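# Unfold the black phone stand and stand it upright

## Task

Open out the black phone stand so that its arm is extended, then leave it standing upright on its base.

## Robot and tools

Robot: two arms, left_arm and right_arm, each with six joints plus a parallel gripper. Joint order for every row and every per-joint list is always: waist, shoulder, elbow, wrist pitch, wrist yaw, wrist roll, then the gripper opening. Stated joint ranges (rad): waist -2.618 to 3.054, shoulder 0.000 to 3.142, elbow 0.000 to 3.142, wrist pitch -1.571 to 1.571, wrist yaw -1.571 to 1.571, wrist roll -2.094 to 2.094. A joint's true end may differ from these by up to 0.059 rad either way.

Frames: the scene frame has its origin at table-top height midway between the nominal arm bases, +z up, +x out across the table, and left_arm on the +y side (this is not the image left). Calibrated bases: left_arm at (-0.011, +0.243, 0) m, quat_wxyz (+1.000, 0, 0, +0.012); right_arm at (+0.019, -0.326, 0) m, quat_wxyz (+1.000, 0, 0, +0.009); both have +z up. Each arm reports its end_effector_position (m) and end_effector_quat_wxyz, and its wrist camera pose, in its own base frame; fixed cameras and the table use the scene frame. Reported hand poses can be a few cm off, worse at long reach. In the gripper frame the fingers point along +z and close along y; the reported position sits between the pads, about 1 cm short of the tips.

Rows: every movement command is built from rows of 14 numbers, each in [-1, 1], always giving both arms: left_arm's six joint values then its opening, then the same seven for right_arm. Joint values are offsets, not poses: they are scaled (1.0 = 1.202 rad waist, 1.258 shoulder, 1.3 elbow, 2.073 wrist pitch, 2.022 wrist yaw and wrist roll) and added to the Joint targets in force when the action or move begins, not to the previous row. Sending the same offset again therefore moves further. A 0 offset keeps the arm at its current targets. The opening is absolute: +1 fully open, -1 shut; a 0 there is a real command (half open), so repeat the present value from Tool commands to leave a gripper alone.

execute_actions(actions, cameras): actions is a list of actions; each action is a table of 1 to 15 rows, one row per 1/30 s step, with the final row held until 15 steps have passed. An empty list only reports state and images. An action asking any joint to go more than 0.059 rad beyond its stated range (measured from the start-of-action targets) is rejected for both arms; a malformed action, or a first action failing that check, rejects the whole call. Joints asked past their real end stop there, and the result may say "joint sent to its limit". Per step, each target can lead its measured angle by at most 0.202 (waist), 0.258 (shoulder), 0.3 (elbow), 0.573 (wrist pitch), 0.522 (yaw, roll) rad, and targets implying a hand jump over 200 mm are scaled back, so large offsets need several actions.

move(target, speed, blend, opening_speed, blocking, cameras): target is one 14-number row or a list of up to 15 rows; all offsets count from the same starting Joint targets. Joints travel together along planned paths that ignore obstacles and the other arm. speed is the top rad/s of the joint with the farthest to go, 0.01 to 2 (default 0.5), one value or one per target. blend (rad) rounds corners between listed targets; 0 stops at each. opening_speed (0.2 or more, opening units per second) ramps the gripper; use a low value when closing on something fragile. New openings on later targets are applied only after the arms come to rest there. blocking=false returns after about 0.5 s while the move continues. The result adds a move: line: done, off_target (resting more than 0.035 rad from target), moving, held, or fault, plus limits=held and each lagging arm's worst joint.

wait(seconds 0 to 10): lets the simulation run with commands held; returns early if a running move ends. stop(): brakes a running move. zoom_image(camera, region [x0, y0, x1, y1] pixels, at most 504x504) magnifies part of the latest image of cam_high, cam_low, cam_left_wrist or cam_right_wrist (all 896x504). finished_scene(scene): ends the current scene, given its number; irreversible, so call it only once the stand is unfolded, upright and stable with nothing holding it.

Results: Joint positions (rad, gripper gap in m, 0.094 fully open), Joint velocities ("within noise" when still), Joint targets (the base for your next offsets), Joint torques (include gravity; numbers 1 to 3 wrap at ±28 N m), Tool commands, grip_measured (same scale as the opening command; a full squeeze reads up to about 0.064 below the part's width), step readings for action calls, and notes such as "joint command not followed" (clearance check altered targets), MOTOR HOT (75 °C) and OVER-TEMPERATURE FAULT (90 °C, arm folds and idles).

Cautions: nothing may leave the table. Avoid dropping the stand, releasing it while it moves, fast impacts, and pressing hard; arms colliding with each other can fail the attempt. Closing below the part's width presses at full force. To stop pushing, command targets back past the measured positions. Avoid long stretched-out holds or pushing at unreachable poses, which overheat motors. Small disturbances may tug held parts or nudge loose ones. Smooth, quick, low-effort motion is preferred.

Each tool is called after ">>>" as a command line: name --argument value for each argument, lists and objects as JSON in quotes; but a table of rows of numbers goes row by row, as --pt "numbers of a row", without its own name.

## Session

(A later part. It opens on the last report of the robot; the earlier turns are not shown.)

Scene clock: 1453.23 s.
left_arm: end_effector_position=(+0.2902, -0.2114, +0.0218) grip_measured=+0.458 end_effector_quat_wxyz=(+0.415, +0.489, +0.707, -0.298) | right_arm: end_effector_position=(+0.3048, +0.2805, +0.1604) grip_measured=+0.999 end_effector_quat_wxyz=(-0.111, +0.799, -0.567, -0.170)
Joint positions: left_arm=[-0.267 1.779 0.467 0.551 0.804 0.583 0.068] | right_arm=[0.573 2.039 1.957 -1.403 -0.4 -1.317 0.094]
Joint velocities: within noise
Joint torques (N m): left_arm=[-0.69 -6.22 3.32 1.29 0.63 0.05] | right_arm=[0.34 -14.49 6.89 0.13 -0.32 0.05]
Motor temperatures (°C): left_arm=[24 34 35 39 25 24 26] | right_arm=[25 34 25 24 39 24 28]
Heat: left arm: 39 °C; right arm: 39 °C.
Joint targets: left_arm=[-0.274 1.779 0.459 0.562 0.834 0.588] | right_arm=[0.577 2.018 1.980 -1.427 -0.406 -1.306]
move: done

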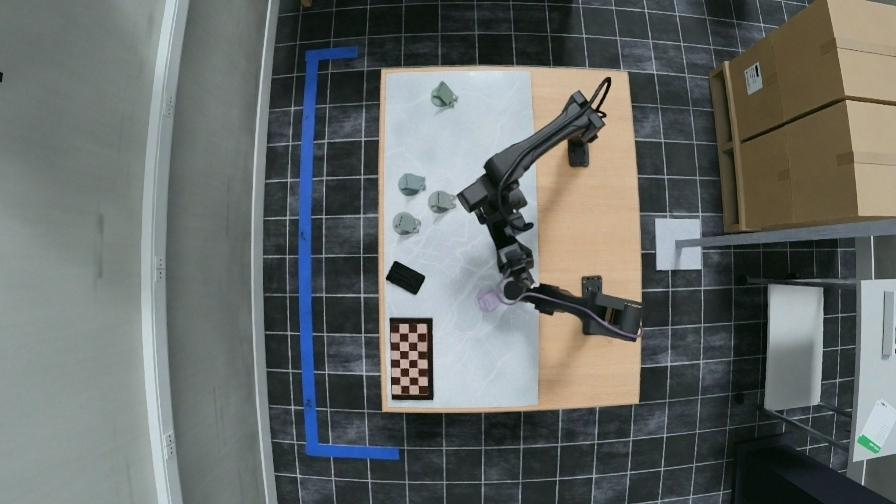

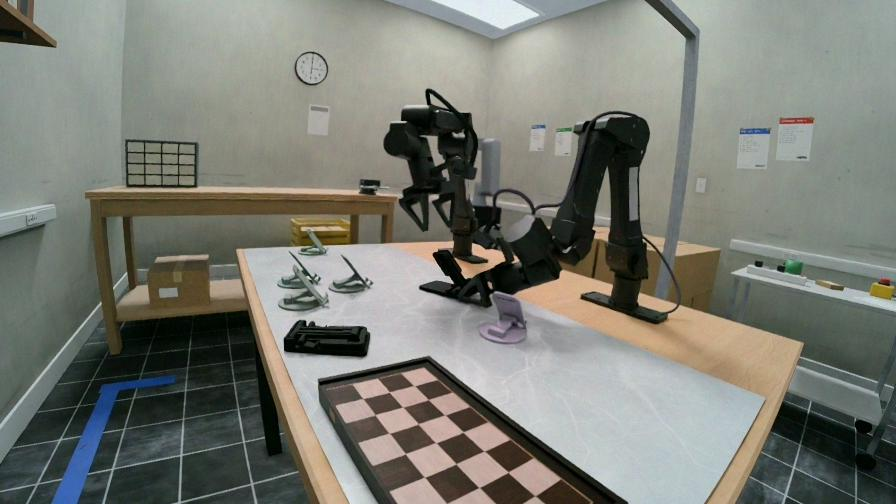

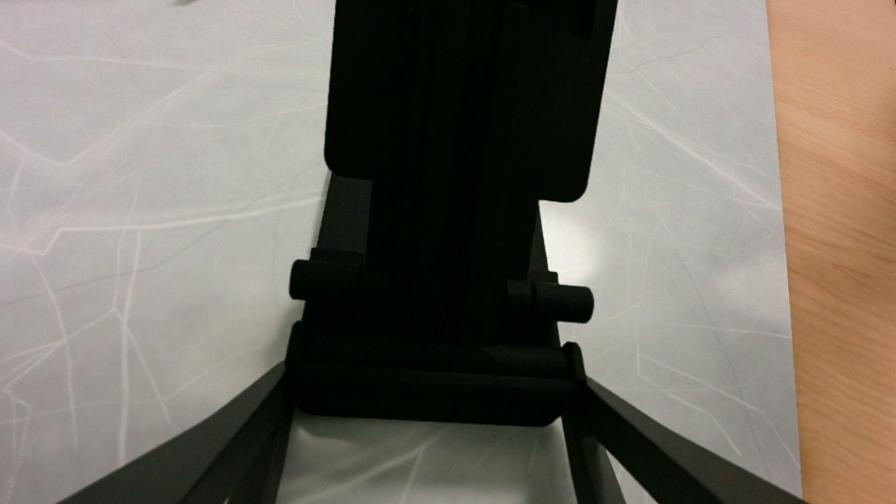

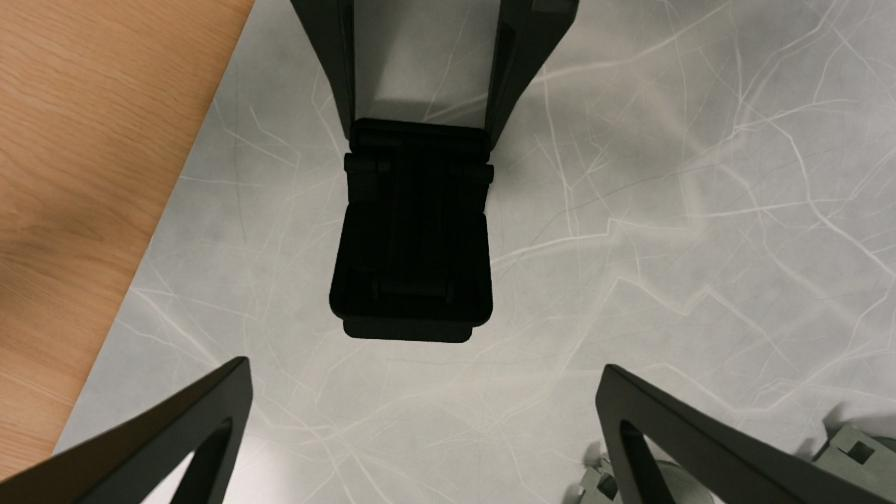

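>>> execute_actions --actions '[]'

Scene clock: 1471.20 s.
left_arm: end_effector_position=(+0.2902, -0.2114, +0.0218) grip_measured=+0.458 end_effector_quat_wxyz=(+0.415, +0.489, +0.707, -0.298) | right_arm: end_effector_position=(+0.3046, +0.2802, +0.1604) grip_measured=+0.999 end_effector_quat_wxyz=(-0.111, +0.799, -0.567, -0.170)
Joint positions: left_arm=[-0.267 1.779 0.467 0.551 0.804 0.583 0.068] | right_arm=[0.573 2.039 1.957 -1.404 -0.399 -1.317 0.094]
Joint velocities: within noise
Joint torques (N m): left_arm=[-0.77 -6.2 3.33 1.3 0.63 0.07] | right_arm=[0.4 -14.43 6.84 0.13 -0.29 0.14]
Motor temperatures (°C): left_arm=[24 34 35 38 25 24 26] | right_arm=[25 36 26 24 35 24 27]
Heat: left arm: 38 °C; right arm: 36 °C.
Joint targets: left_arm=[-0.274 1.779 0.459 0.562 0.834 0.588] | right_arm=[0.577 2.018 1.980 -1.427 -0.406 -1.306]
Tool commands: left_gripper/opening=+0.2 right_gripper/opening=+1.0

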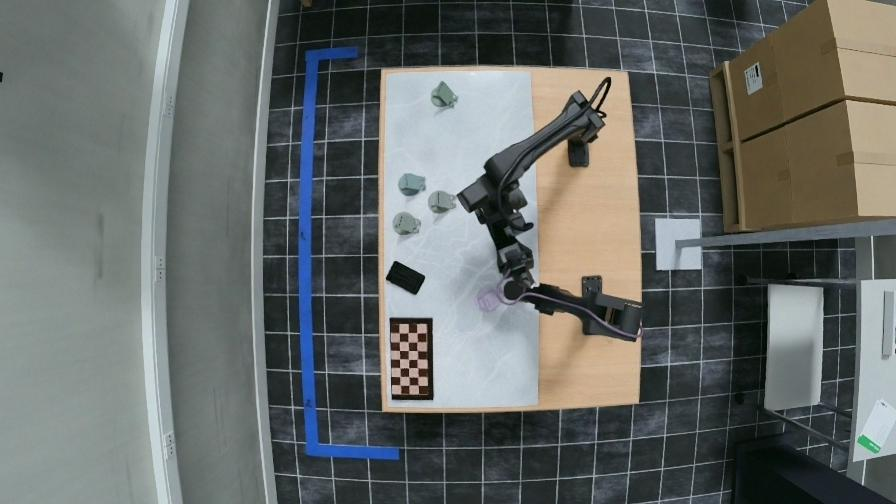

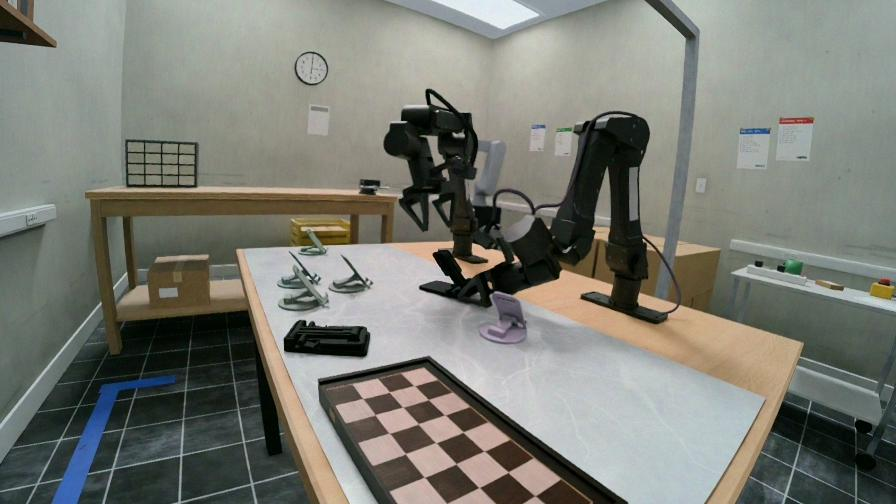

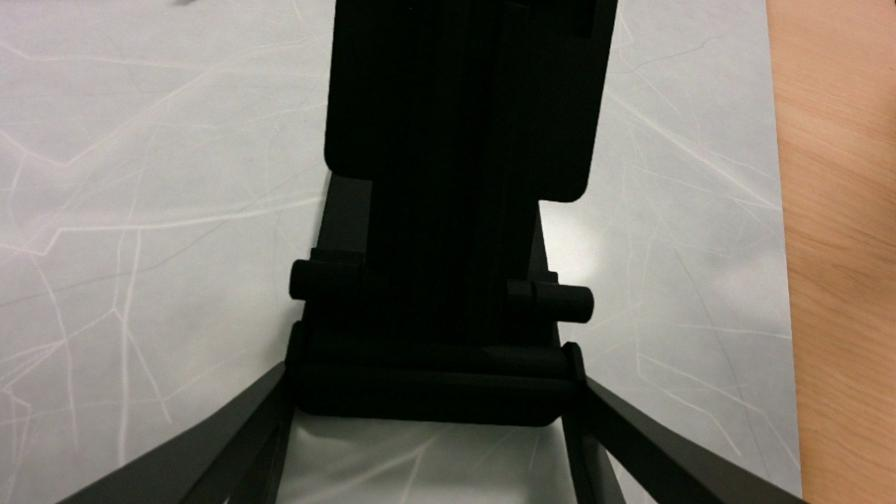

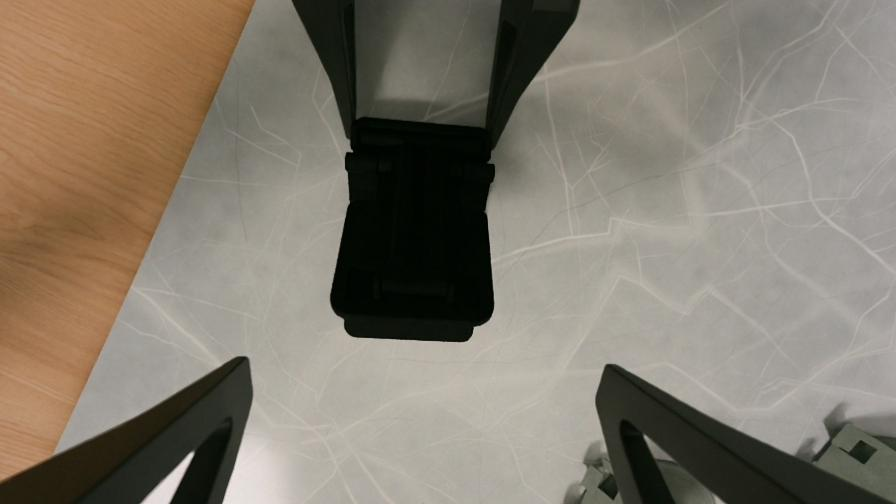

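>>> zoom_image --camera "cam_low" --region '[400, 220, 580, 321]'

>>> zoom_image --camera "cam_right_wrist" --region '[310, 90, 530, 360]'

>>> zoom_image --camera "cam_left_wrist" --region '[270, 0, 630, 430]'

Scaled by 2.800.

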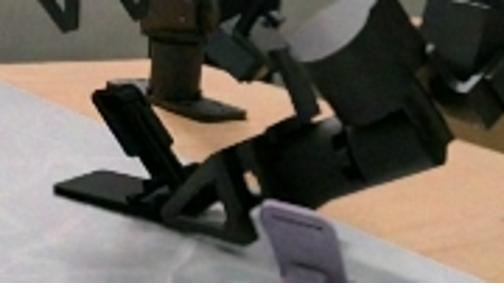

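Scaled by 1.867.

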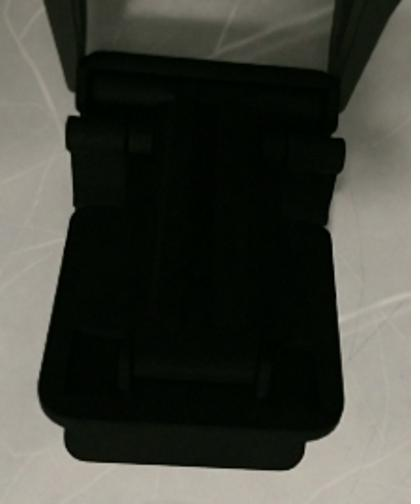

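Scaled by 1.172.

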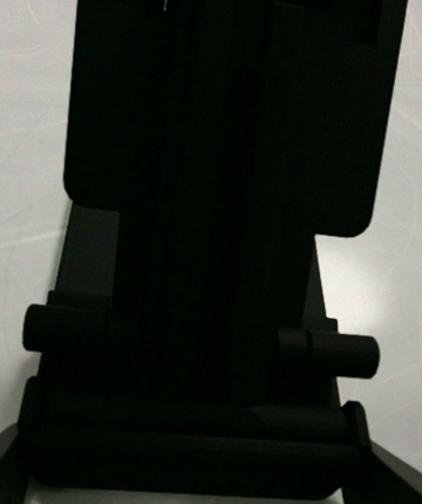

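>>> zoom_image --camera "cam_low" --region '[270, 220, 390, 320]'

>>> zoom_image --camera "cam_low" --region '[470, 280, 550, 350]'

Scaled by 4.200.

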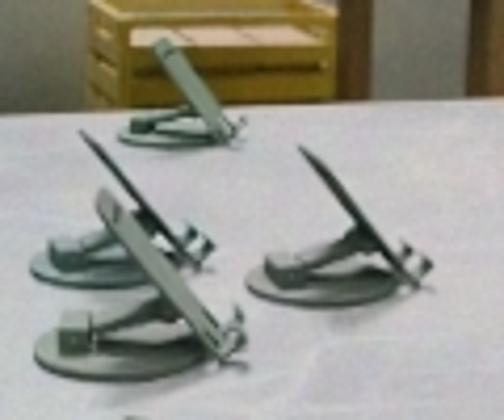

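Scaled by 6.300.

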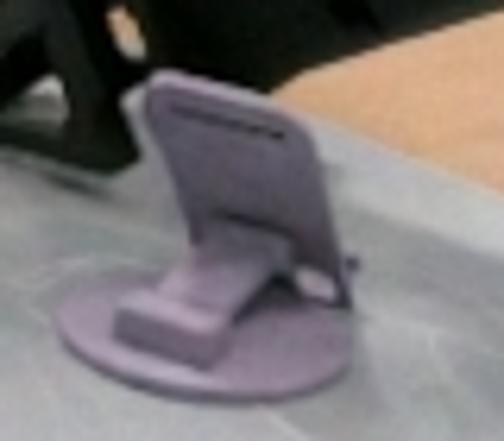

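>>> move --pt "0 0 0 0 0 0 0.2 -0.191 -0.070 -0.151 0.019 -0.127 -0.101 1.0" --pt "0 0 0 0 0 0 0.2 -0.191 -0.070 -0.151 0.019 -0.127 0.893 1.0" --speed 1.2 --cameras '[]'

Scene clock: 1531.67 s.
left_arm: end_effector_position=(+0.2902, -0.2114, +0.0218) grip_measured=+0.458 end_effector_quat_wxyz=(+0.415, +0.489, +0.707, -0.298) | right_arm: end_effector_position=(+0.3164, +0.2284, +0.1726) grip_measured=+0.999 end_effector_quat_wxyz=(-0.122, +0.069, +0.945, +0.296)
Joint positions: left_arm=[-0.267 1.779 0.467 0.551 0.804 0.583 0.068] | right_arm=[0.342 1.959 1.804 -1.399 -0.652 0.493 0.094]
Joint velocities: within noise
Joint torques (N m): left_arm=[-0.7 -6.22 3.28 1.29 0.65 0.07] | right_arm=[0.2 -14.2 3.73 0.35 -0.46 0.02]
Motor temperatures (°C): left_arm=[24 33 34 37 25 24 26] | right_arm=[25 38 27 24 31 24 26]
Heat: left arm: 37 °C; right arm: 38 °C.
Joint targets: left_arm=[-0.274 1.779 0.459 0.562 0.834 0.588] | right_arm=[0.348 1.929 1.783 -1.387 -0.663 0.499]
move: done
No camera images: "cameras" was empty.

>>> move --target '[0,0,0,0,0,0,0.2,0,-0.023,-0.015,0.005,0,0.560,1.0]' --speed 1.2

Scene clock: 1537.67 s.
left_arm: end_effector_position=(+0.2902, -0.2114, +0.0218) grip_measured=+0.458 end_effector_quat_wxyz=(+0.415, +0.489, +0.707, -0.298) | right_arm: end_effector_position=(+0.3132, +0.2279, +0.1786) grip_measured=+0.999 end_effector_quat_wxyz=(-0.258, +0.560, +0.763, +0.194)
Joint positions: left_arm=[-0.267 1.779 0.467 0.551 0.804 0.583 0.068] | right_arm=[0.342 1.929 1.784 -1.388 -0.656 1.621 0.094]
Joint velocities: within noise
Joint torques (N m): left_arm=[-0.75 -6.27 3.32 1.3 0.63 0.05] | right_arm=[0.34 -13.89 3.79 0.47 -0.46 0.1]
Motor temperatures (°C): left_arm=[24 33 34 37 25 24 26] | right_arm=[25 40 27 24 31 24 26]
Heat: left arm: 37 °C; right arm: 40 °C.
Joint targets: left_arm=[-0.274 1.779 0.459 0.562 0.834 0.588] | right_arm=[0.348 1.900 1.764 -1.377 -0.663 1.632]
move: done

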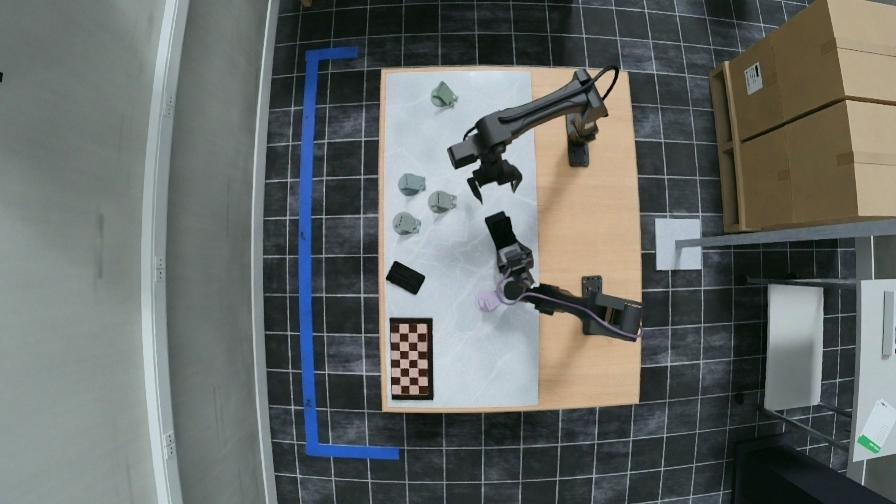

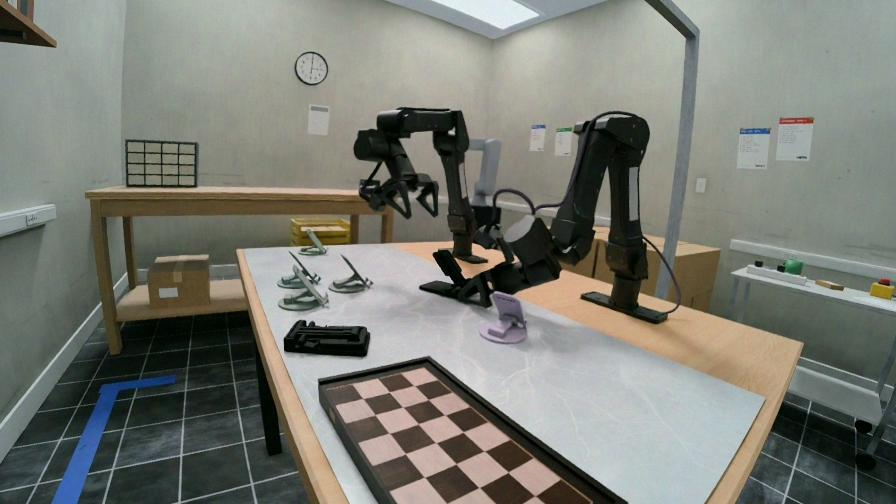

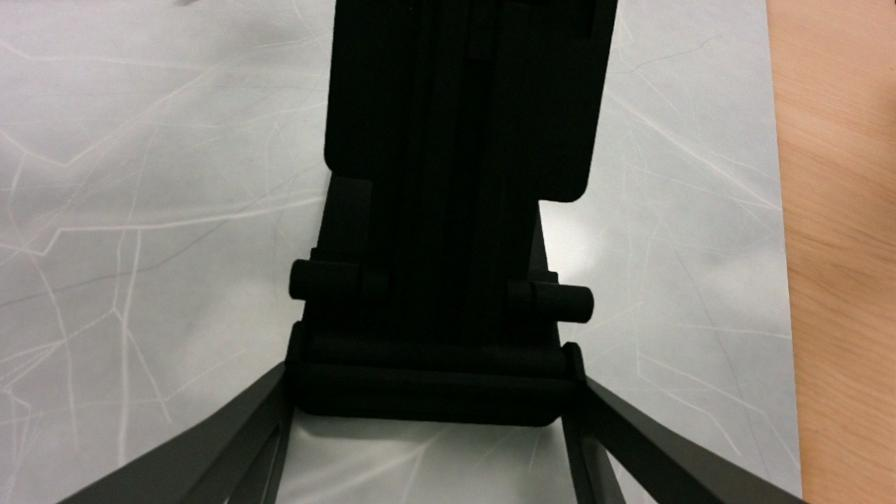

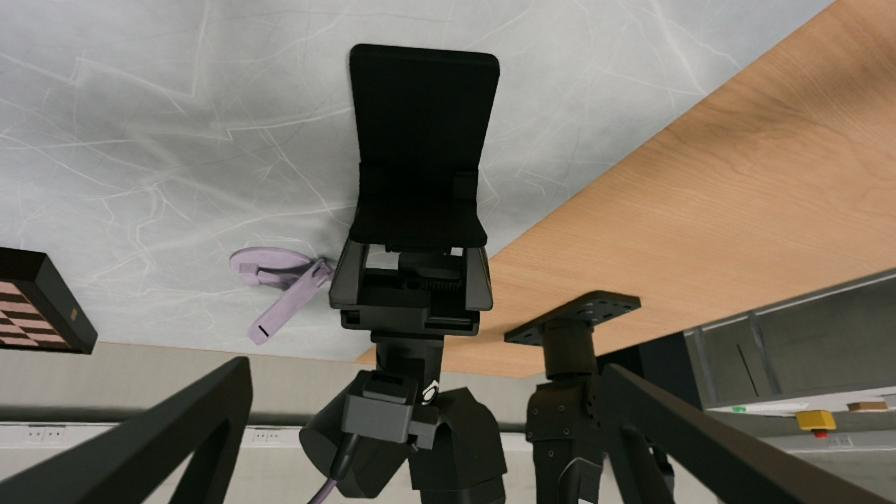

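>>> zoom_image --camera "cam_right_wrist" --region '[320, 30, 520, 340]'

Scaled by 1.626.

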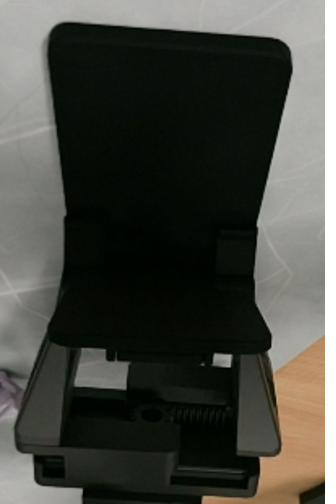

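>>> zoom_image --camera "cam_low" --region '[410, 230, 530, 320]'

>>> zoom_image --camera "cam_high" --region '[470, 200, 550, 310]'

Scaled by 4.200.

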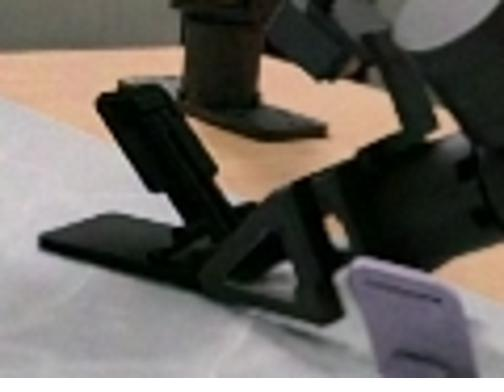

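Scaled by 4.582.

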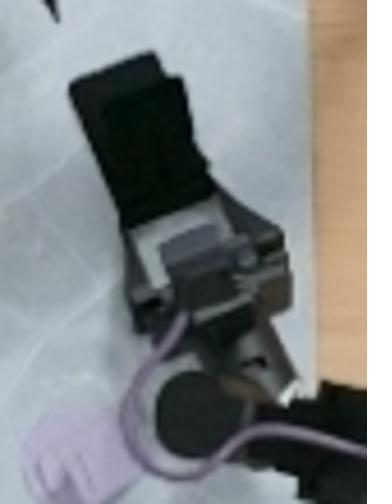

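>>> move --target '[0,0,0,0,0,0,0.2,0.0666,0.020,-0.176,0.144,-0.036,0.0366,0.9]' --speed 0.5 --cameras '["cam_low","cam_right_wrist"]'

>>> zoom_image --camera "cam_low" --region '[370, 180, 550, 320]'

Scene clock: 1593.60 s.
left_arm: end_effector_position=(+0.2902, -0.2114, +0.0218) grip_measured=+0.458 end_effector_quat_wxyz=(+0.415, +0.489, +0.707, -0.298) | right_arm: end_effector_position=(+0.3010, +0.2664, +0.1311) grip_measured=+0.901 end_effector_quat_wxyz=(-0.284, +0.539, +0.762, +0.219)
Joint positions: left_arm=[-0.267 1.779 0.467 0.551 0.804 0.583 0.068] | right_arm=[0.423 1.925 1.553 -1.089 -0.727 1.695 0.089]
Joint velocities: within noise
Joint torques (N m): left_arm=[-0.77 -6.22 3.28 1.3 0.65 0.06] | right_arm=[0.24 -11.45 3.93 0.53 -0.44 0.09]
Motor temperatures (°C): left_arm=[24 33 34 36 25 24 27] | right_arm=[25 45 27 24 29 24 26]
Heat: left arm: 36 °C; right arm: 45 °C.
Joint targets: left_arm=[-0.274 1.779 0.459 0.562 0.834 0.588] | right_arm=[0.428 1.925 1.535 -1.078 -0.736 1.706]
move: done
Images, in order (width x height): cam_low 896x504, cam_right_wrist 896x504.

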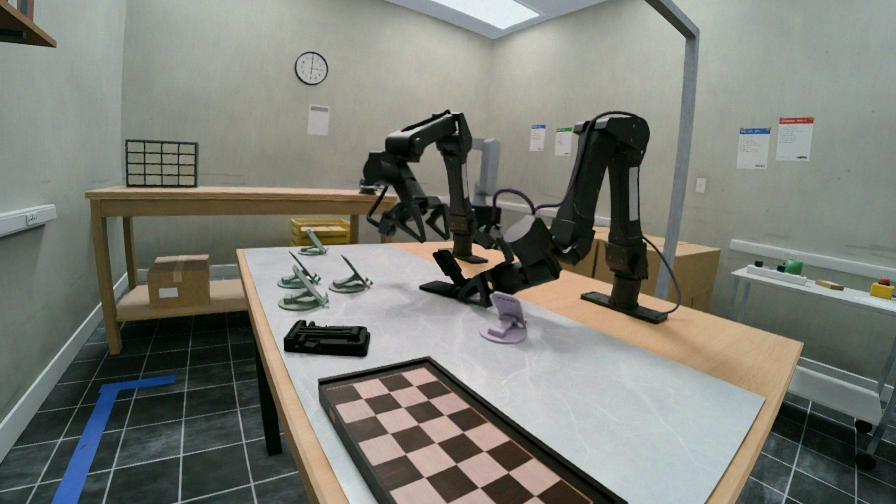

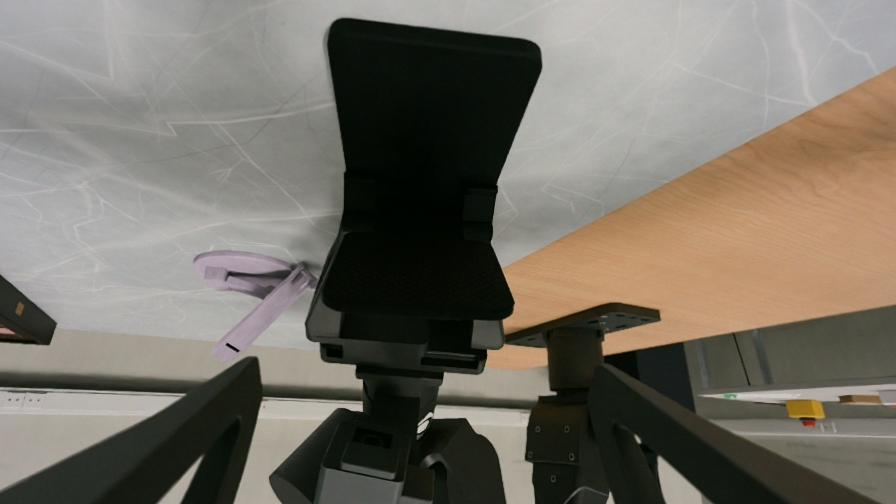

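Scaled by 2.800.

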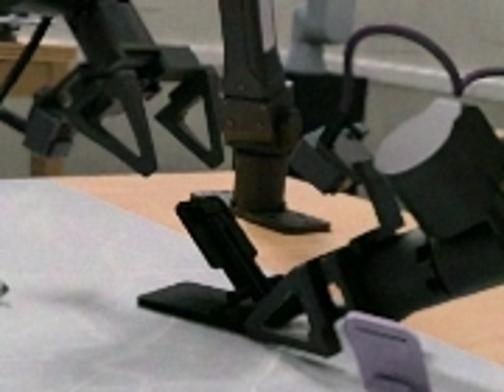

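>>> move --target '[0,0,0,0,0,0,0.2,0.041,0.031,-0.052,0.0665,-0.0066,0.0347,0.9]' --speed 0.3 --cameras '["cam_low","cam_right_wrist"]'

>>> zoom_image --camera "cam_low" --region '[370, 180, 550, 320]'

Scene clock: 1628.33 s.
left_arm: end_effector_position=(+0.2902, -0.2114, +0.0218) grip_measured=+0.458 end_effector_quat_wxyz=(+0.415, +0.489, +0.707, -0.298) | right_arm: end_effector_position=(+0.2968, +0.2875, +0.1111) grip_measured=+0.901 end_effector_quat_wxyz=(-0.291, +0.537, +0.759, +0.226)
Joint positions: left_arm=[-0.267 1.779 0.467 0.551 0.804 0.583 0.068] | right_arm=[0.472 1.943 1.486 -0.95 -0.741 1.766 0.089]
Joint velocities: within noise
Joint torques (N m): left_arm=[-0.79 -6.24 3.29 1.32 0.64 0.06] | right_arm=[0.2 -9.85 4.16 0.56 -0.45 0.07]
Motor temperatures (°C): left_arm=[24 33 34 36 25 24 27] | right_arm=[25 43 26 25 28 24 25]
Heat: left arm: 36 °C; right arm: 43 °C.
Joint targets: left_arm=[-0.274 1.779 0.459 0.562 0.834 0.588] | right_arm=[0.477 1.965 1.467 -0.941 -0.749 1.776]
move: done
Images, in order (width x height): cam_low 896x504, cam_right_wrist 896x504.

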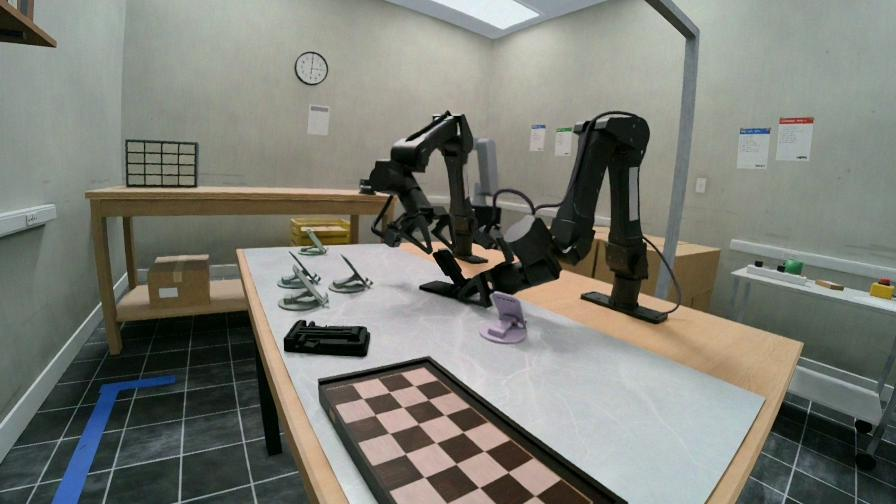

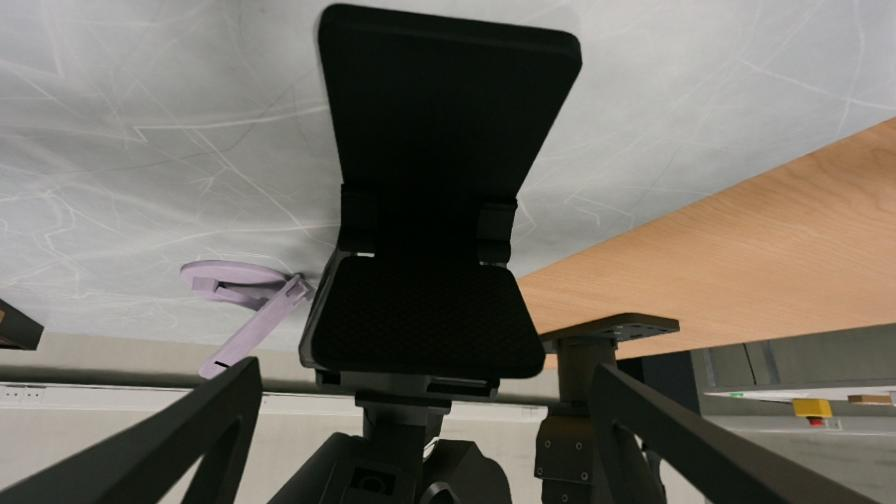

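Scaled by 2.800.

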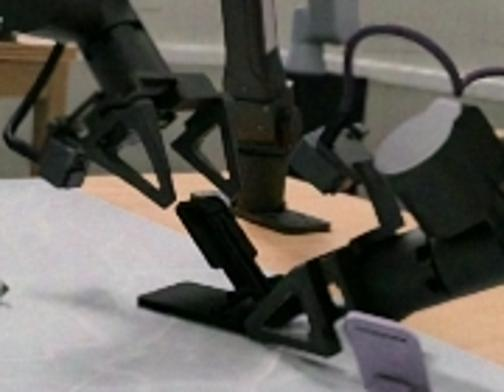

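>>> move --target '[0,0,0,0,0,0,0.2,0.0175,0.0254,-0.0223,0.0289,-0.003,0.0148,0.8]' --speed 0.2 --cameras '["cam_low","cam_right_wrist"]'

>>> zoom_image --camera "cam_low" --region '[390, 200, 520, 310]'

Scene clock: 1644.33 s.
left_arm: end_effector_position=(+0.2902, -0.2114, +0.0218) grip_measured=+0.458 end_effector_quat_wxyz=(+0.415, +0.489, +0.707, -0.298) | right_arm: end_effector_position=(+0.2945, +0.2955, +0.0943) grip_measured=+0.801 end_effector_quat_wxyz=(-0.299, +0.540, +0.755, +0.220)
Joint positions: left_arm=[-0.267 1.779 0.467 0.551 0.804 0.583 0.068] | right_arm=[0.49 1.974 1.457 -0.89 -0.747 1.795 0.085]
Joint velocities: within noise
Joint torques (N m): left_arm=[-0.76 -6.2 3.26 1.29 0.63 0.06] | right_arm=[0.53 -9.77 3.99 0.57 -0.48 0.05]
Motor temperatures (°C): left_arm=[24 33 34 36 25 24 27] | right_arm=[25 39 26 25 28 24 25]
Heat: left arm: 36 °C; right arm: 39 °C.
Joint targets: left_arm=[-0.274 1.779 0.459 0.562 0.834 0.588] | right_arm=[0.498 1.997 1.438 -0.881 -0.755 1.806]
move: done
Images, in order (width x height): cam_low 896x504, cam_right_wrist 896x504.

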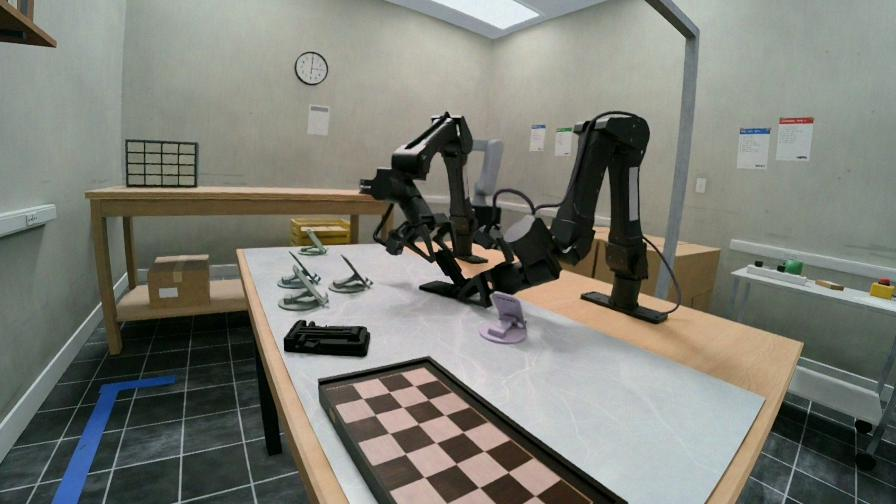

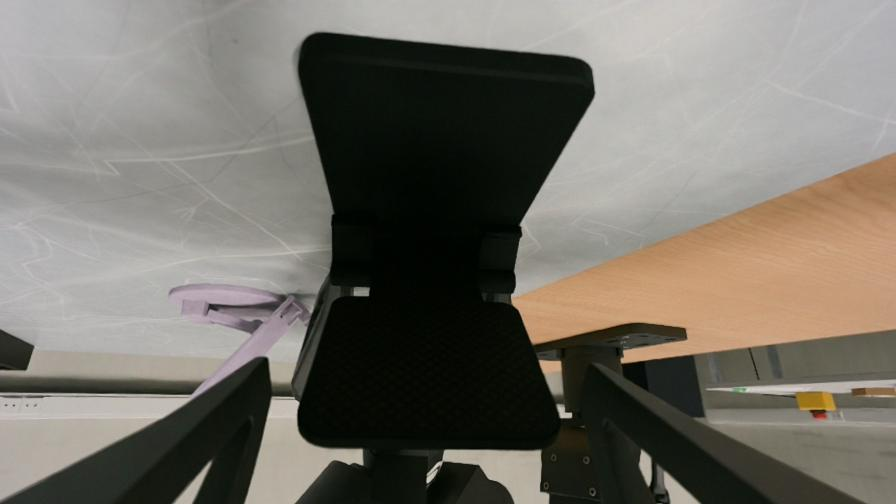

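Scaled by 3.877.

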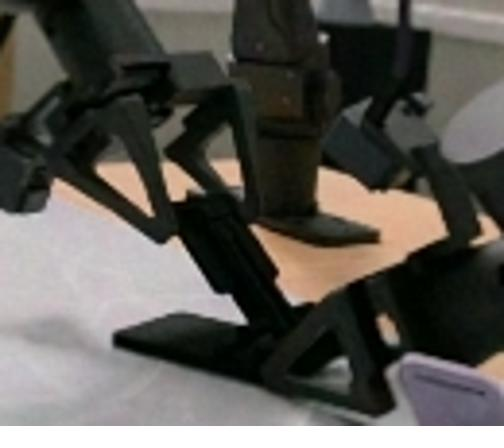

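>>> move --target '[0,0,0,0,0,0,0.2,0,0,0,0,0,0,0.1]' --opening_speed 0.4 --cameras '["cam_low","cam_right_wrist"]'

>>> zoom_image --camera "cam_low" --region '[390, 200, 520, 310]'

Scene clock: 1651.13 s.
left_arm: end_effector_position=(+0.2901, -0.2115, +0.0218) grip_measured=+0.458 end_effector_quat_wxyz=(+0.415, +0.489, +0.707, -0.298) | right_arm: end_effector_position=(+0.2948, +0.2958, +0.0945) grip_measured=+0.317 end_effector_quat_wxyz=(-0.299, +0.540, +0.755, +0.221)
Joint positions: left_arm=[-0.267 1.779 0.467 0.551 0.805 0.583 0.068] | right_arm=[0.49 1.974 1.457 -0.888 -0.747 1.796 0.062]
Joint velocities: within noise
Joint torques (N m): left_arm=[-0.72 -6.24 3.28 1.3 0.63 0.05] | right_arm=[0.36 -10 3.88 0.55 -0.53 0.13]
Motor temperatures (°C): left_arm=[24 33 34 35 25 24 27] | right_arm=[25 39 26 25 28 24 25]
Heat: left arm: 35 °C; right arm: 39 °C.
Joint targets: left_arm=[-0.274 1.779 0.459 0.562 0.833 0.588] | right_arm=[0.498 1.997 1.438 -0.881 -0.755 1.806]
move: done
Images, in order (width x height): cam_low 896x504, cam_right_wrist 896x504.

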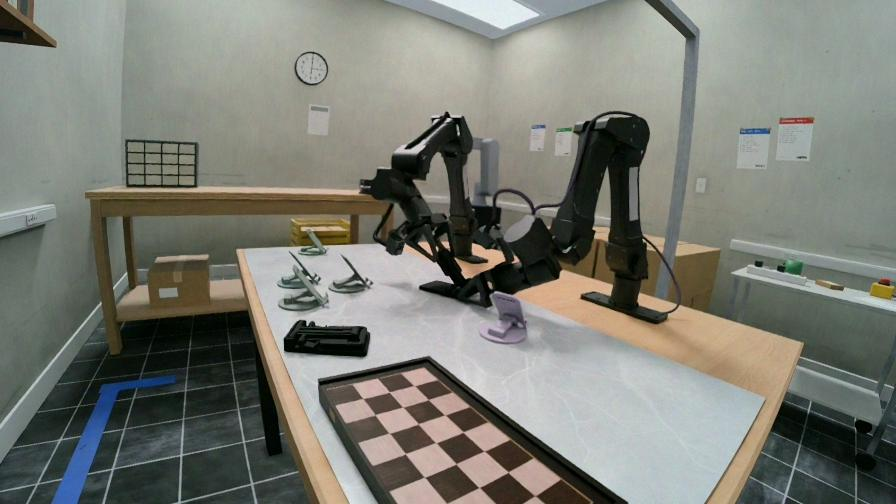

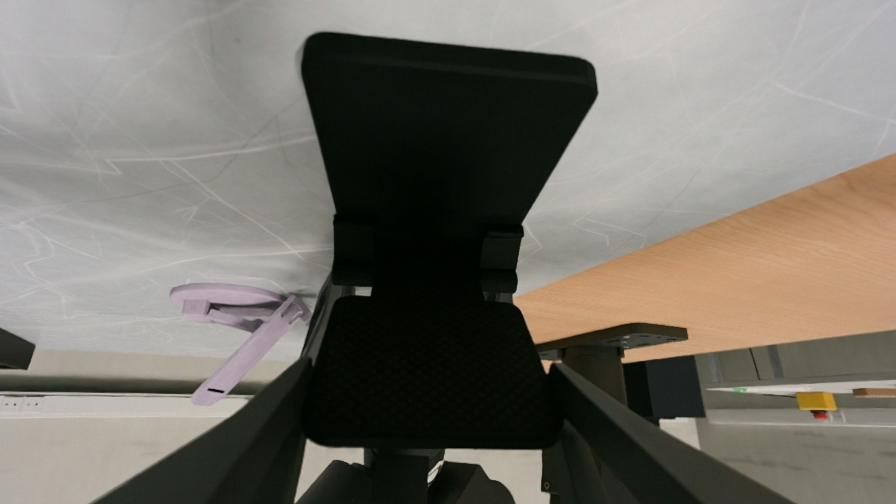

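Scaled by 3.877.

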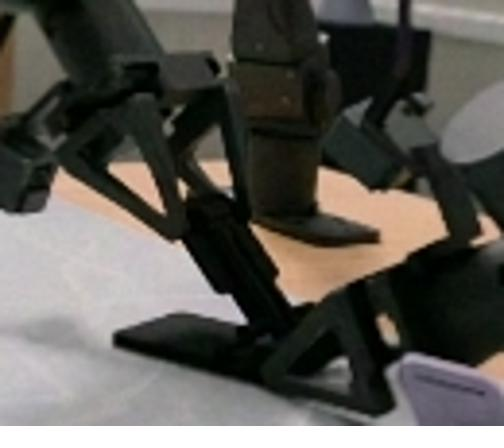

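>>> move --target '[0,0.0437,-0.0615,-0.130,-0.097,0,0.2,0,0,0,0,0,0,0.1]' --speed 0.2 --cameras '["cam_low","cam_left_wrist"]'

Scene clock: 1671.87 s.
left_arm: end_effector_position=(+0.2866, -0.2080, +0.0156) grip_measured=+0.458 end_effector_quat_wxyz=(+0.411, +0.490, +0.713, -0.288) | right_arm: end_effector_position=(+0.2943, +0.2961, +0.0942) grip_measured=+0.317 end_effector_quat_wxyz=(-0.298, +0.539, +0.756, +0.220)
Joint positions: left_arm=[-0.269 1.779 0.447 0.558 0.781 0.593 0.068] | right_arm=[0.492 1.974 1.457 -0.888 -0.745 1.796 0.062]
Joint velocities: within noise
Joint torques (N m): left_arm=[-0.68 -1.39 -1.35 -1.4 -1.29 -0.04] | right_arm=[0.35 -9.77 4.12 0.55 -0.44 0.08]
Motor temperatures (°C): left_arm=[24 32 33 35 25 24 27] | right_arm=[25 39 26 25 27 24 26]
Heat: left arm: 35 °C; right arm: 39 °C.
Joint targets: left_arm=[-0.275 1.834 0.379 0.293 0.637 0.588] | right_arm=[0.498 1.997 1.438 -0.881 -0.755 1.806]
move: off_target (left_arm); left_arm: the wrist pitch is farthest, 0.266 rad from its target
Images, in order (width x height): cam_low 896x504, cam_left_wrist 896x504.

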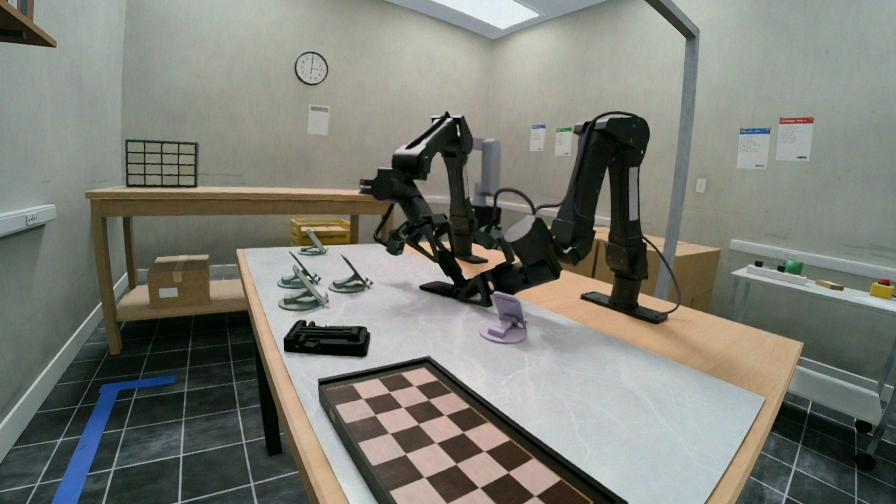

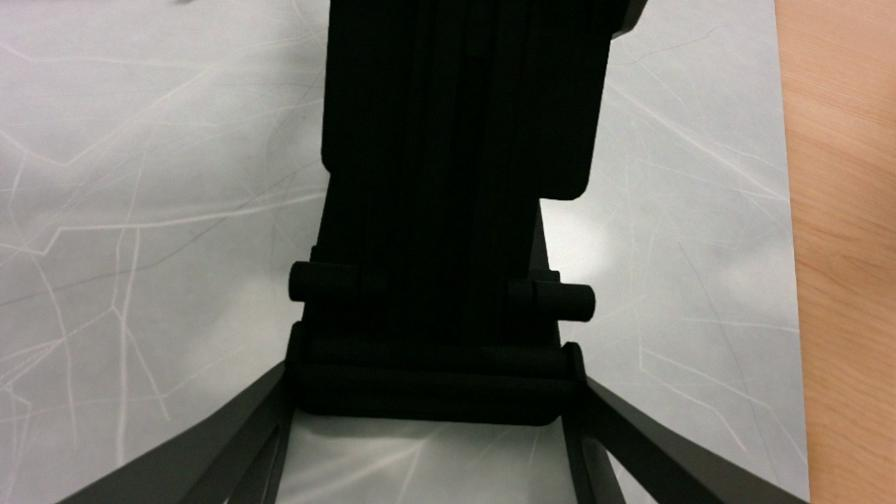

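>>> move --target '[0.0133,0.0035,-0.023,-0.035,-0.022,0,0.2,-0.033,-0.0715,0.054,0,0,0,0.05]' --speed 0.15 --cameras '["cam_low","cam_right_wrist"]'

>>> zoom_image --camera "cam_low" --region '[390, 200, 520, 310]'

Scene clock: 1694.20 s.
left_arm: end_effector_position=(+0.2863, -0.2076, +0.0149) grip_measured=+0.457 end_effector_quat_wxyz=(+0.410, +0.490, +0.713, -0.287) | right_arm: end_effector_position=(+0.2949, +0.2957, +0.0958) grip_measured=+0.317 end_effector_quat_wxyz=(-0.296, +0.539, +0.757, +0.222)
Joint positions: left_arm=[-0.269 1.779 0.445 0.558 0.779 0.594 0.068] | right_arm=[0.491 1.969 1.457 -0.888 -0.743 1.796 0.062]
Joint velocities: within noise
Joint torques (N m): left_arm=[1.01 -0.98 -3.7 -2.13 -1.74 -0.04] | right_arm=[-2.71 -17.58 8.81 0.56 -0.47 0.06]
Motor temperatures (°C): left_arm=[24 31 33 34 27 24 27] | right_arm=[25 39 26 25 27 24 27]
Heat: left arm: 34 °C; right arm: 39 °C.
Joint targets: left_arm=[-0.259 1.839 0.349 0.220 0.593 0.588] | right_arm=[0.458 1.906 1.509 -0.881 -0.755 1.806]
move: off_target (left_arm, right_arm); left_arm: the wrist pitch is farthest, 0.338 rad from its target; right_arm: the shoulder is farthest, 0.062 rad from its target
Images, in order (width x height): cam_low 896x504, cam_right_wrist 896x504.

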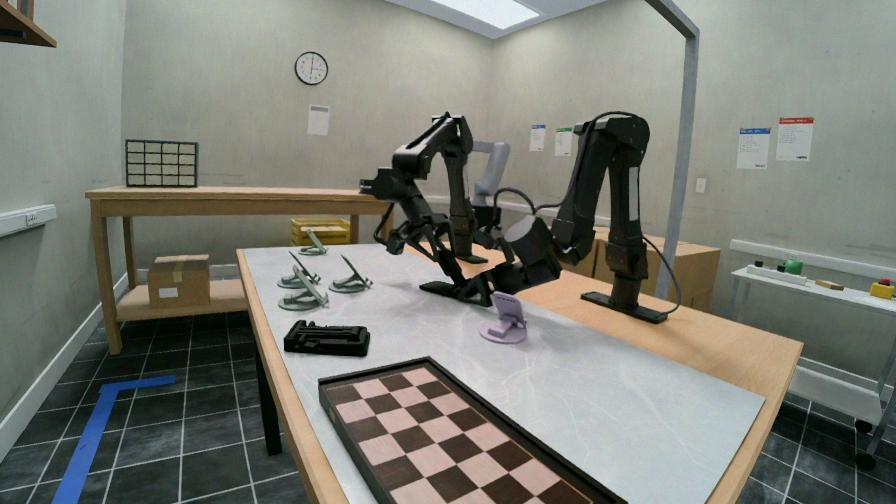

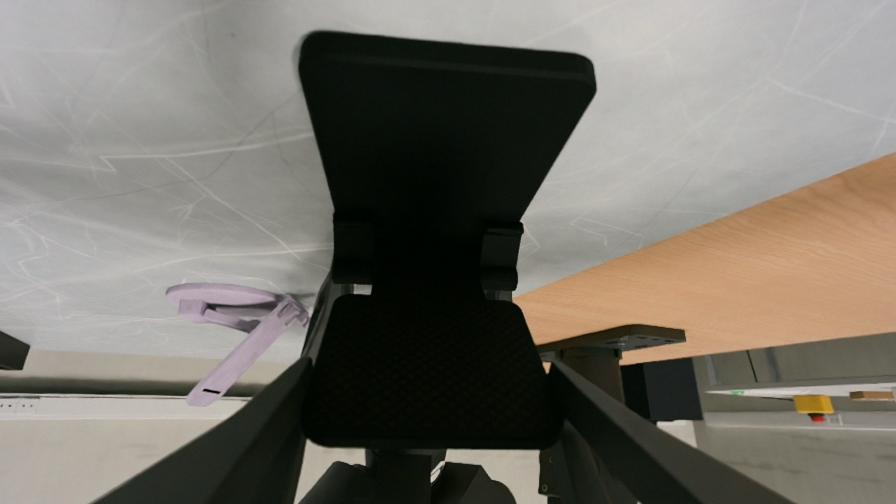

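Scaled by 3.877.

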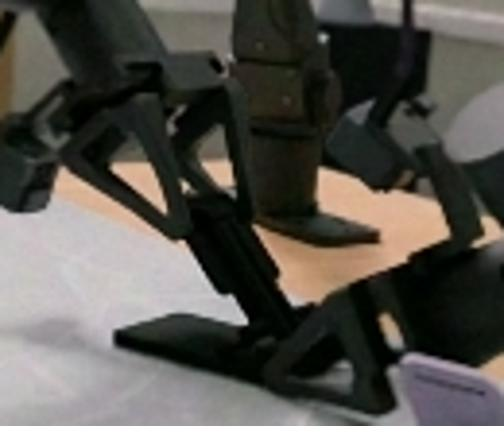

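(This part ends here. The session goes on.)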